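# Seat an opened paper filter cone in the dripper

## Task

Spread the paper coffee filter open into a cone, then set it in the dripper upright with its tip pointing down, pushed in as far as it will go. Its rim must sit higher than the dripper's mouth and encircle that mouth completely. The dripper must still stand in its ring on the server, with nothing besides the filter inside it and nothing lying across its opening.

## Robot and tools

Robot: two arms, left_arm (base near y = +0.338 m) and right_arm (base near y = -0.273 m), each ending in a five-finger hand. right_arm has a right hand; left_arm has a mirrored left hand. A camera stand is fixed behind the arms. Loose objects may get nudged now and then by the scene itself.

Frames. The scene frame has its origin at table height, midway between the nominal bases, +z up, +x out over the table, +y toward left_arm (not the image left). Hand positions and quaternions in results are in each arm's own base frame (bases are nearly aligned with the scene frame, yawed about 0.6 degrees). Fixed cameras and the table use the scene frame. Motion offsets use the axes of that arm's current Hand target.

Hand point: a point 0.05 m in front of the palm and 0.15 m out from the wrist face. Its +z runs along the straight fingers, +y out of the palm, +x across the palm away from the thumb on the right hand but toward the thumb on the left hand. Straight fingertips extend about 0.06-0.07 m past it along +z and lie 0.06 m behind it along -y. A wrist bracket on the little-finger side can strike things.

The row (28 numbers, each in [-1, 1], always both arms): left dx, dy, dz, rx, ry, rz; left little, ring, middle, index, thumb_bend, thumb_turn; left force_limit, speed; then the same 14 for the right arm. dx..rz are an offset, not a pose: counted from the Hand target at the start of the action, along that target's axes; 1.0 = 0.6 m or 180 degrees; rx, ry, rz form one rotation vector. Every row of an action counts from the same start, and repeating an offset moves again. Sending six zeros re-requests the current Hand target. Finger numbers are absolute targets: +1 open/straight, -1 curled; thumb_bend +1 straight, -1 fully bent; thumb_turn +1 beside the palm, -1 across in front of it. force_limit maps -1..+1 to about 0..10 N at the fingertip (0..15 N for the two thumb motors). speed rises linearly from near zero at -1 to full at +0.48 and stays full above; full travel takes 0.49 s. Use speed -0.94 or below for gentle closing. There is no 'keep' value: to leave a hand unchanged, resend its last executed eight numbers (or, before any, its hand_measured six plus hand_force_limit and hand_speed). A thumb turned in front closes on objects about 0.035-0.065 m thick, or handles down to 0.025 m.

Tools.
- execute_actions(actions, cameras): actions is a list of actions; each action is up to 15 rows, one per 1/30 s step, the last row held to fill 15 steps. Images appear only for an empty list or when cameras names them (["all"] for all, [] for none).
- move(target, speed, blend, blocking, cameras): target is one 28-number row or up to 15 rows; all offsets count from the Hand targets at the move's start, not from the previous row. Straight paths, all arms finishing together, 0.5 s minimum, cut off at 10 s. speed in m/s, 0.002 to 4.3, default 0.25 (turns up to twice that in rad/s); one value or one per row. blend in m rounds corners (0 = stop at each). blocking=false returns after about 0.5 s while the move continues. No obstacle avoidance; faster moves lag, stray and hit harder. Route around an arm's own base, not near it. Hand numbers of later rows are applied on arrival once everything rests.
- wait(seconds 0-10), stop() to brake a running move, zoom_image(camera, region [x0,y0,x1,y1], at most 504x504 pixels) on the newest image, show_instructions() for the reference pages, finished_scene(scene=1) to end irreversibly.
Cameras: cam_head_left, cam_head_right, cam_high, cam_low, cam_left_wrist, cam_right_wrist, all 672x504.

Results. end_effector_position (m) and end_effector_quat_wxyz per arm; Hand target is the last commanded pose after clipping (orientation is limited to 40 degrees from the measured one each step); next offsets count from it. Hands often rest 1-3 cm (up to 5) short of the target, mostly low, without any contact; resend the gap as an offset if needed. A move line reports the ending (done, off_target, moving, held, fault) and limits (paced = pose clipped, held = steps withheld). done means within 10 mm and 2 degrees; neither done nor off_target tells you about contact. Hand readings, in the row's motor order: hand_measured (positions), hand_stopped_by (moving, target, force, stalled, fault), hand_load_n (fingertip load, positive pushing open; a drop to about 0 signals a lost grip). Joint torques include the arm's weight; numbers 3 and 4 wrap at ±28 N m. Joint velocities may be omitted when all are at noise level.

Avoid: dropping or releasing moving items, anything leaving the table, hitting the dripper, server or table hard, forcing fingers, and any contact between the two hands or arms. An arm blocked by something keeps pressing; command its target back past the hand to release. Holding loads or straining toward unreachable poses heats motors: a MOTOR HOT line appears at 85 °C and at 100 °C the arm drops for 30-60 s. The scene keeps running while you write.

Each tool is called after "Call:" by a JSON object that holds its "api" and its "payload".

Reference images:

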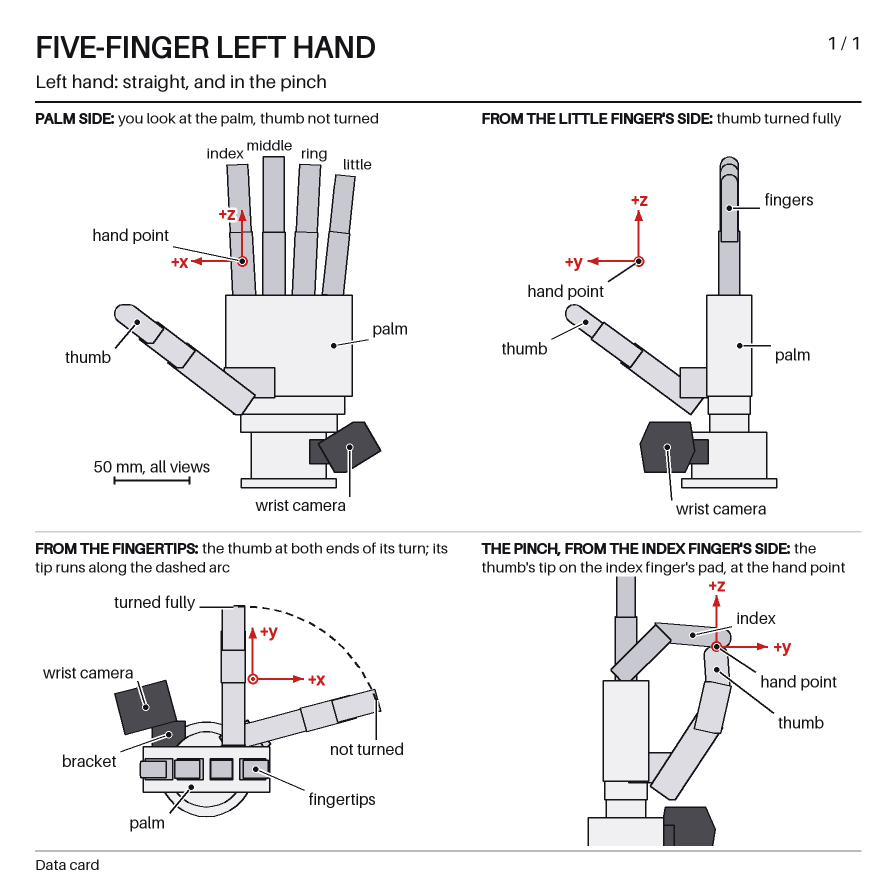

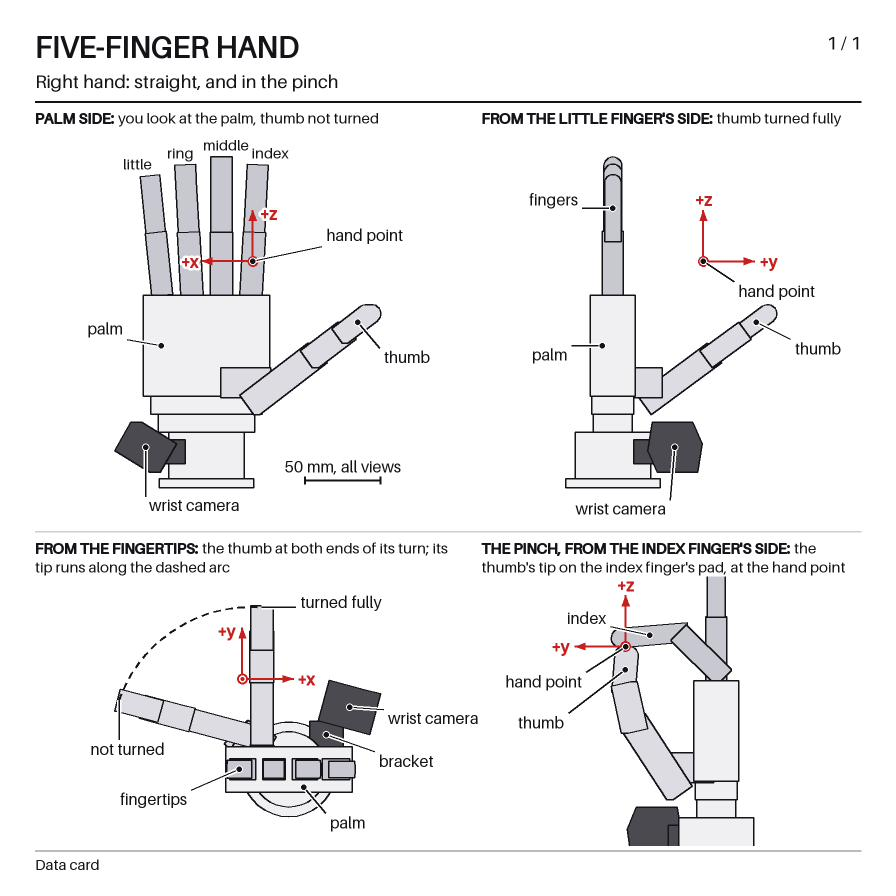

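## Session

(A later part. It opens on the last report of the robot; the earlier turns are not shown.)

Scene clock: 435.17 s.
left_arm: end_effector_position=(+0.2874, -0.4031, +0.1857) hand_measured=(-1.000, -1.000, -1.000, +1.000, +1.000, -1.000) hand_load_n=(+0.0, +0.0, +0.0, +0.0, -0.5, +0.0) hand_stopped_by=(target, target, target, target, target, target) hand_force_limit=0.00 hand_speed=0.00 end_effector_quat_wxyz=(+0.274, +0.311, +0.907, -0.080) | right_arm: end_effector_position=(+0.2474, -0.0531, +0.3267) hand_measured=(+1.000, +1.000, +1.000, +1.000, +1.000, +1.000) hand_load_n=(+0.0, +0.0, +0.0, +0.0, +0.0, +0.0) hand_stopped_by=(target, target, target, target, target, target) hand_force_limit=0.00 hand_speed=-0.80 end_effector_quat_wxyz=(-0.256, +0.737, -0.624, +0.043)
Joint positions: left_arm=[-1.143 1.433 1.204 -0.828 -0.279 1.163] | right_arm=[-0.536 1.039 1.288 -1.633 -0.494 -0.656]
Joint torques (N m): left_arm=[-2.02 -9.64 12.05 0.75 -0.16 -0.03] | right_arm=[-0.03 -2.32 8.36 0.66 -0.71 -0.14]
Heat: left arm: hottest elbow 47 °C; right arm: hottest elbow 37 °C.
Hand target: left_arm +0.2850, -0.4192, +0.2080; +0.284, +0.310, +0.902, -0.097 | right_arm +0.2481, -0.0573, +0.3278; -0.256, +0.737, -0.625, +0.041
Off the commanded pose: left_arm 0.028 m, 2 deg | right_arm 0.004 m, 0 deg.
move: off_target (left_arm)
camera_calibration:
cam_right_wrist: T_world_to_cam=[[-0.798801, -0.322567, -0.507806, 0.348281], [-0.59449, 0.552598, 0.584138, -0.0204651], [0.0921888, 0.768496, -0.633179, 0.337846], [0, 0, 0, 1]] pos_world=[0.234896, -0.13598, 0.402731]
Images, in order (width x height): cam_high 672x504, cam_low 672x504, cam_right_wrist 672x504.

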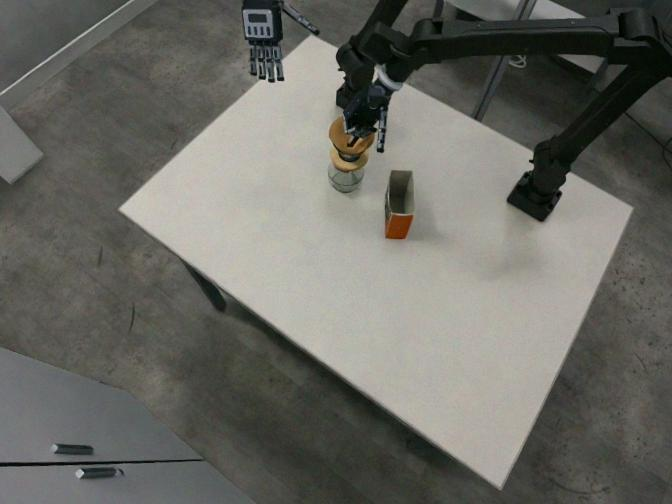

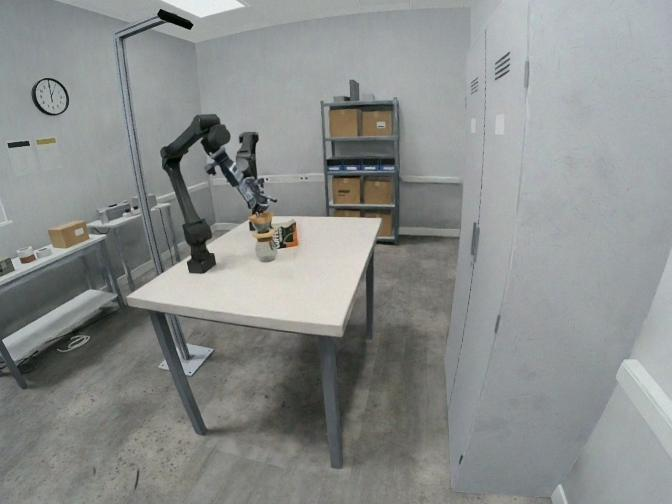

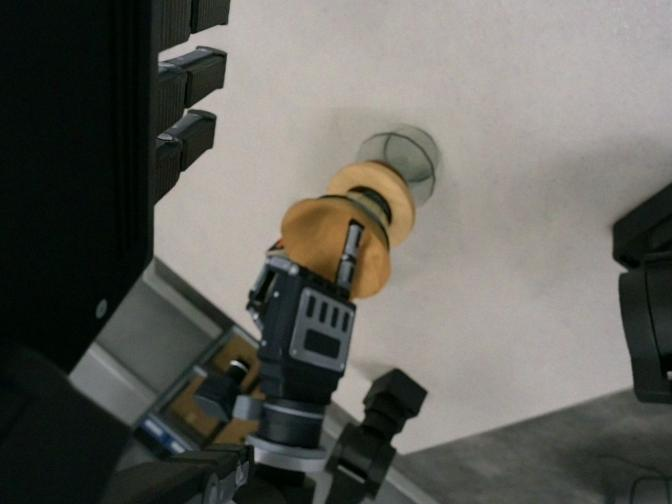

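Call:
{"api": "move", "payload": {"target": [[-0.0764,0.0002,-0.1094,0,0,0,-1,-1,-1,1,1,-1,0,0,0,0,0,0,0,0,1,1,1,1,1,1,0,-0.8],[-0.02,0.16,-0.16,0,0,0,-1,-1,-1,1,1,-1,0,0,0,0,0,0,0,0,1,1,1,1,1,1,0,-0.8]], "speed": 0.1, "blend": 0.02, "cameras": ["all"]}}

Call:
{"api": "zoom_image", "payload": {"camera": "cam_high", "region": [310, 90, 400, 210]}}

Call:
{"api": "zoom_image", "payload": {"camera": "cam_right_wrist", "region": [240, 100, 460, 320]}}

Call:
{"api": "zoom_image", "payload": {"camera": "cam_low", "region": [230, 200, 300, 270]}}

Call:
{"api": "zoom_image", "payload": {"camera": "cam_head_right", "region": [300, 320, 390, 420]}}

Call:
{"api": "zoom_image", "payload": {"camera": "cam_head_left", "region": [310, 320, 400, 420]}}

Scene clock: 447.90 s.
left_arm: end_effector_position=(+0.3057, -0.3244, +0.2944) hand_measured=(-1.000, -1.000, -1.000, +1.000, +1.000, -1.000) hand_load_n=(+0.0, +0.0, +0.0, +0.0, +0.0, +0.0) hand_stopped_by=(target, target, target, target, target, target) hand_force_limit=0.00 hand_speed=0.00 end_effector_quat_wxyz=(+0.288, +0.311, +0.900, -0.103) | right_arm: end_effector_position=(+0.2474, -0.0531, +0.3267) hand_measured=(+1.000, +1.000, +1.000, +1.000, +1.000, +1.000) hand_load_n=(+0.0, +0.0, +0.0, +0.0, +0.0, +0.0) hand_stopped_by=(target, target, target, target, target, target) hand_force_limit=0.00 hand_speed=-0.80 end_effector_quat_wxyz=(-0.256, +0.737, -0.624, +0.043)
Joint positions: left_arm=[-1.006 1.209 1.269 -1.035 -0.189 1.289] | right_arm=[-0.536 1.039 1.288 -1.633 -0.494 -0.656]
Joint torques (N m): left_arm=[0.5 -7.3 8.49 0.91 -0.09 0.16] | right_arm=[0.03 -2.32 8.36 0.66 -0.71 -0.15]
Motor temperatures (°C): left_arm=[27 30 49 26 25 24] | right_arm=[28 30 37 27 24 26]
Heat: left arm: hottest elbow 49 °C; right arm: hottest elbow 37 °C.
Hand target: left_arm +0.3085, -0.3156, +0.2936; +0.284, +0.311, +0.902, -0.097 | right_arm +0.2481, -0.0573, +0.3278; -0.256, +0.737, -0.625, +0.041
Off the commanded pose: left_arm 0.009 m, 1 deg | right_arm 0.004 m, 0 deg.
move: done
camera_calibration:
cam_left_wrist: T_world_to_cam=[[-0.787628, -0.604052, -0.121504, 0.0768916], [-0.600237, 0.796747, -0.0700678, 0.465756], [0.139132, 0.0177436, -0.990115, 0.373836], [0, 0, 0, 1]] pos_world=[0.288113, -0.331277, 0.412118]
cam_right_wrist: T_world_to_cam=[[-0.798801, -0.322567, -0.507806, 0.348281], [-0.59449, 0.552598, 0.584138, -0.0204651], [0.0921888, 0.768496, -0.633179, 0.337846], [0, 0, 0, 1]] pos_world=[0.234896, -0.13598, 0.402731]

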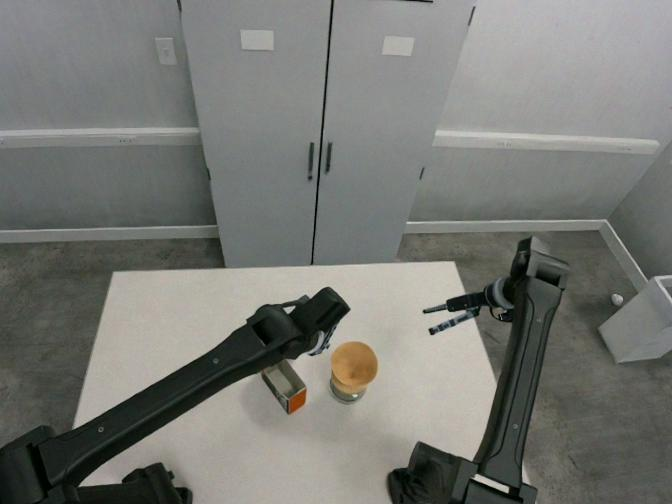

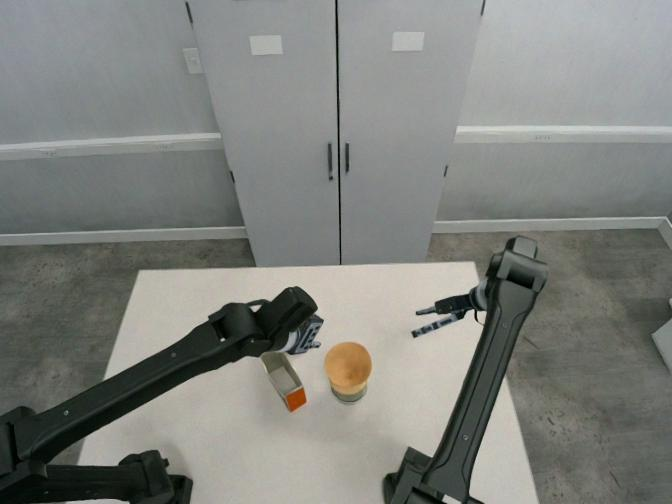

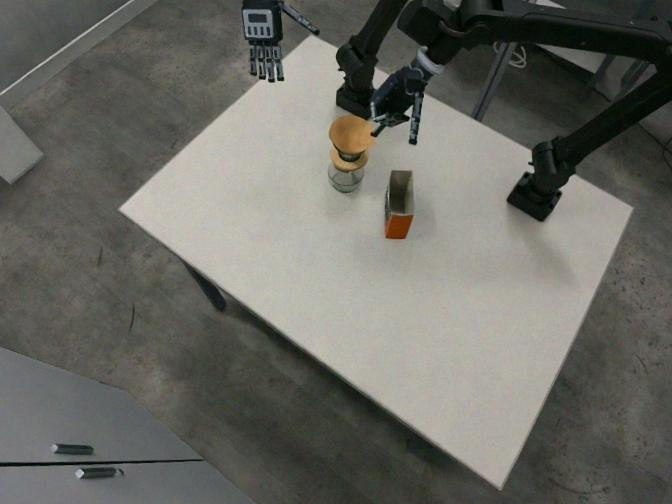

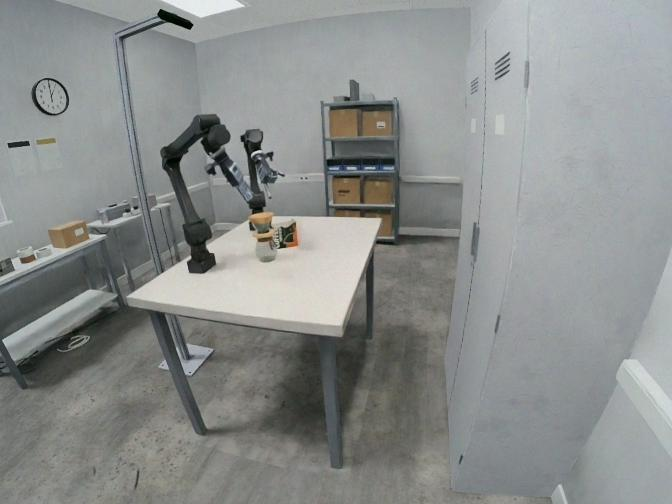

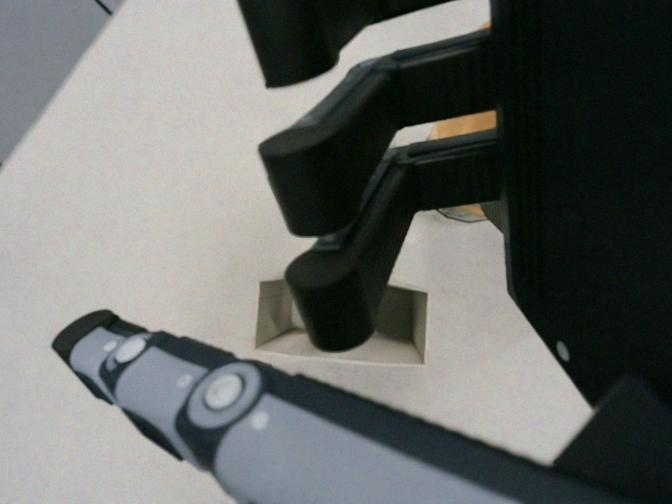

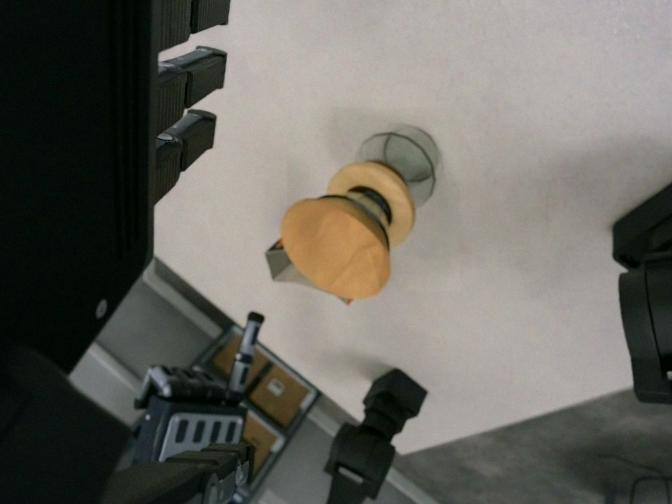

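Scaled by 4.200 from the camera's 672x504 image, which has a finer 960x720 frame.

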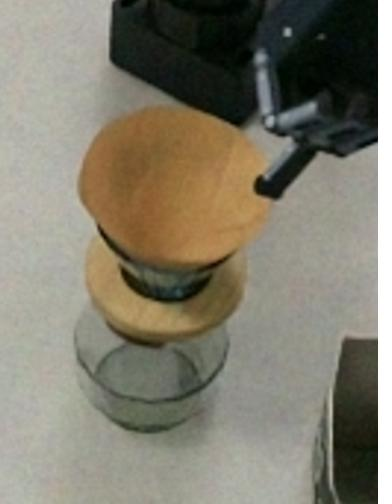

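Scaled by 2.291 from the camera's 672x504 image, which has a finer 960x720 frame.

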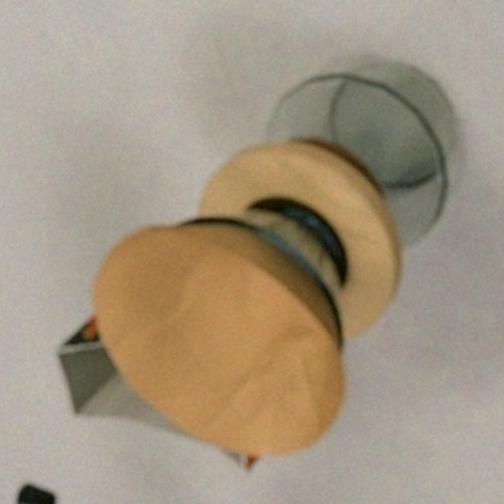

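Scaled by 7.200 from the camera's 672x504 image, which has a finer 960x720 frame.

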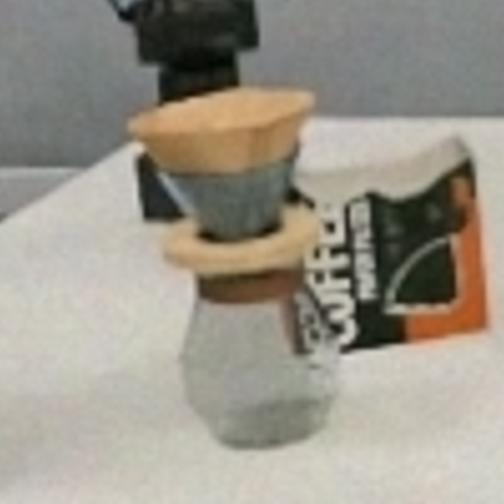

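Scaled by 5.040 from the camera's 672x504 image, which has a finer 960x720 frame.

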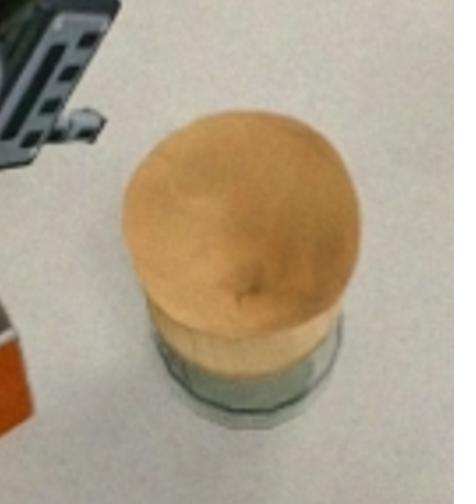

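Scaled by 5.040 from the camera's 672x504 image, which has a finer 960x720 frame.

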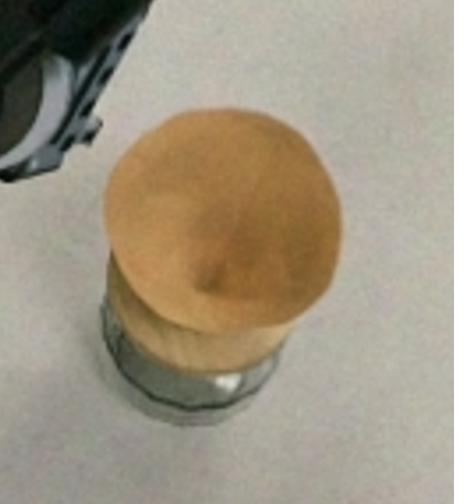

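Call:
{"api": "zoom_image", "payload": {"camera": "cam_high", "region": [320, 135, 375, 200]}}

Call:
{"api": "zoom_image", "payload": {"camera": "cam_right_wrist", "region": [310, 110, 450, 260]}}

Call:
{"api": "zoom_image", "payload": {"camera": "cam_low", "region": [245, 205, 290, 267]}}

Scaled by 7.754 from the camera's 672x504 image, which has a finer 960x720 frame.

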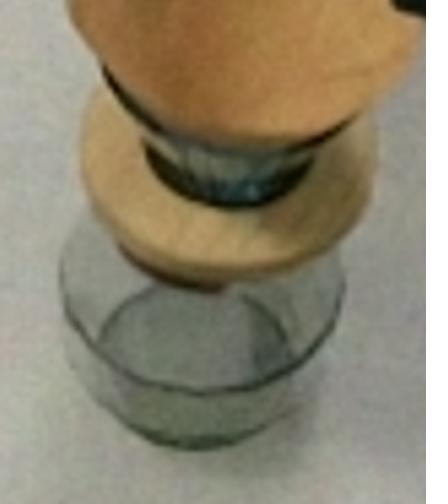

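Scaled by 3.360 from the camera's 672x504 image, which has a finer 960x720 frame.

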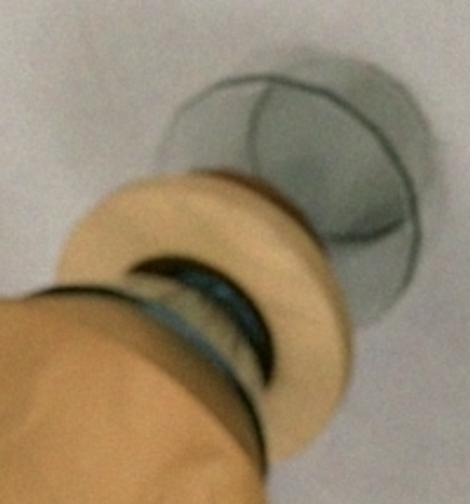

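Scaled by 8.129 from the camera's 672x504 image, which has a finer 960x720 frame.

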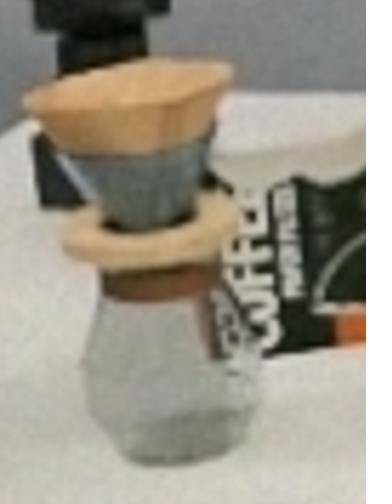

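Call:
{"api": "zoom_image", "payload": {"camera": "cam_low", "region": [243, 207, 280, 243]}}

Call:
{"api": "zoom_image", "payload": {"camera": "cam_high", "region": [325, 105, 380, 165]}}

Call:
{"api": "zoom_image", "payload": {"camera": "cam_head_left", "region": [325, 335, 385, 410]}}

Scaled by 13.622 from the camera's 672x504 image, which has a finer 960x720 frame.

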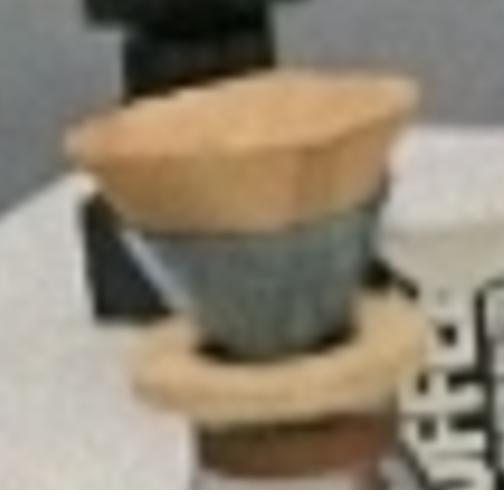

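Scaled by 8.400 from the camera's 672x504 image, which has a finer 960x720 frame.

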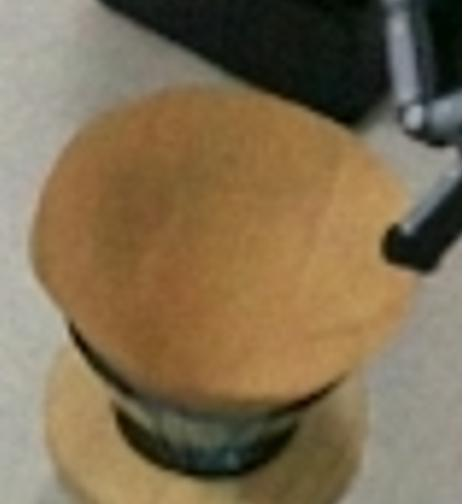

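Scaled by 6.720 from the camera's 672x504 image, which has a finer 960x720 frame.

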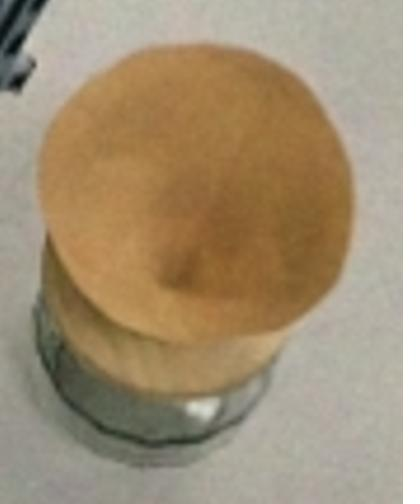

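Call:
{"api": "zoom_image", "payload": {"camera": "cam_right_wrist", "region": [320, 140, 425, 235]}}

Call:
{"api": "zoom_image", "payload": {"camera": "cam_high", "region": [328, 150, 372, 190]}}

Scaled by 4.800 from the camera's 672x504 image, which has a finer 960x720 frame.

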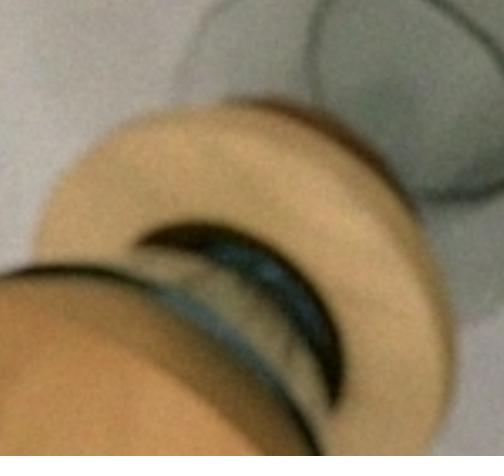

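Scaled by 11.455 from the camera's 672x504 image, which has a finer 960x720 frame.

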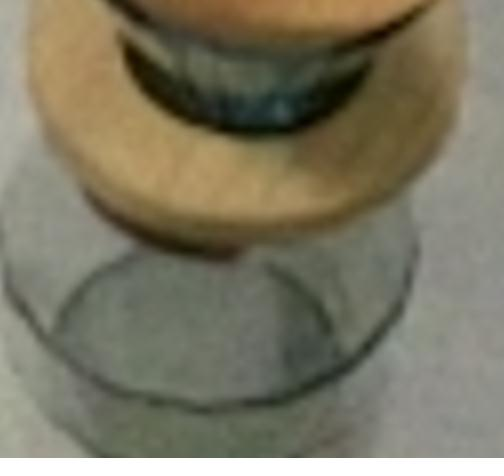

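Call:
{"api": "finished_scene", "payload": {}}

The scene is finished: the task was done.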